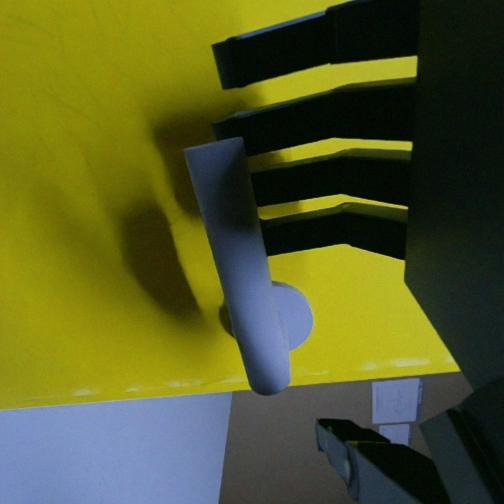

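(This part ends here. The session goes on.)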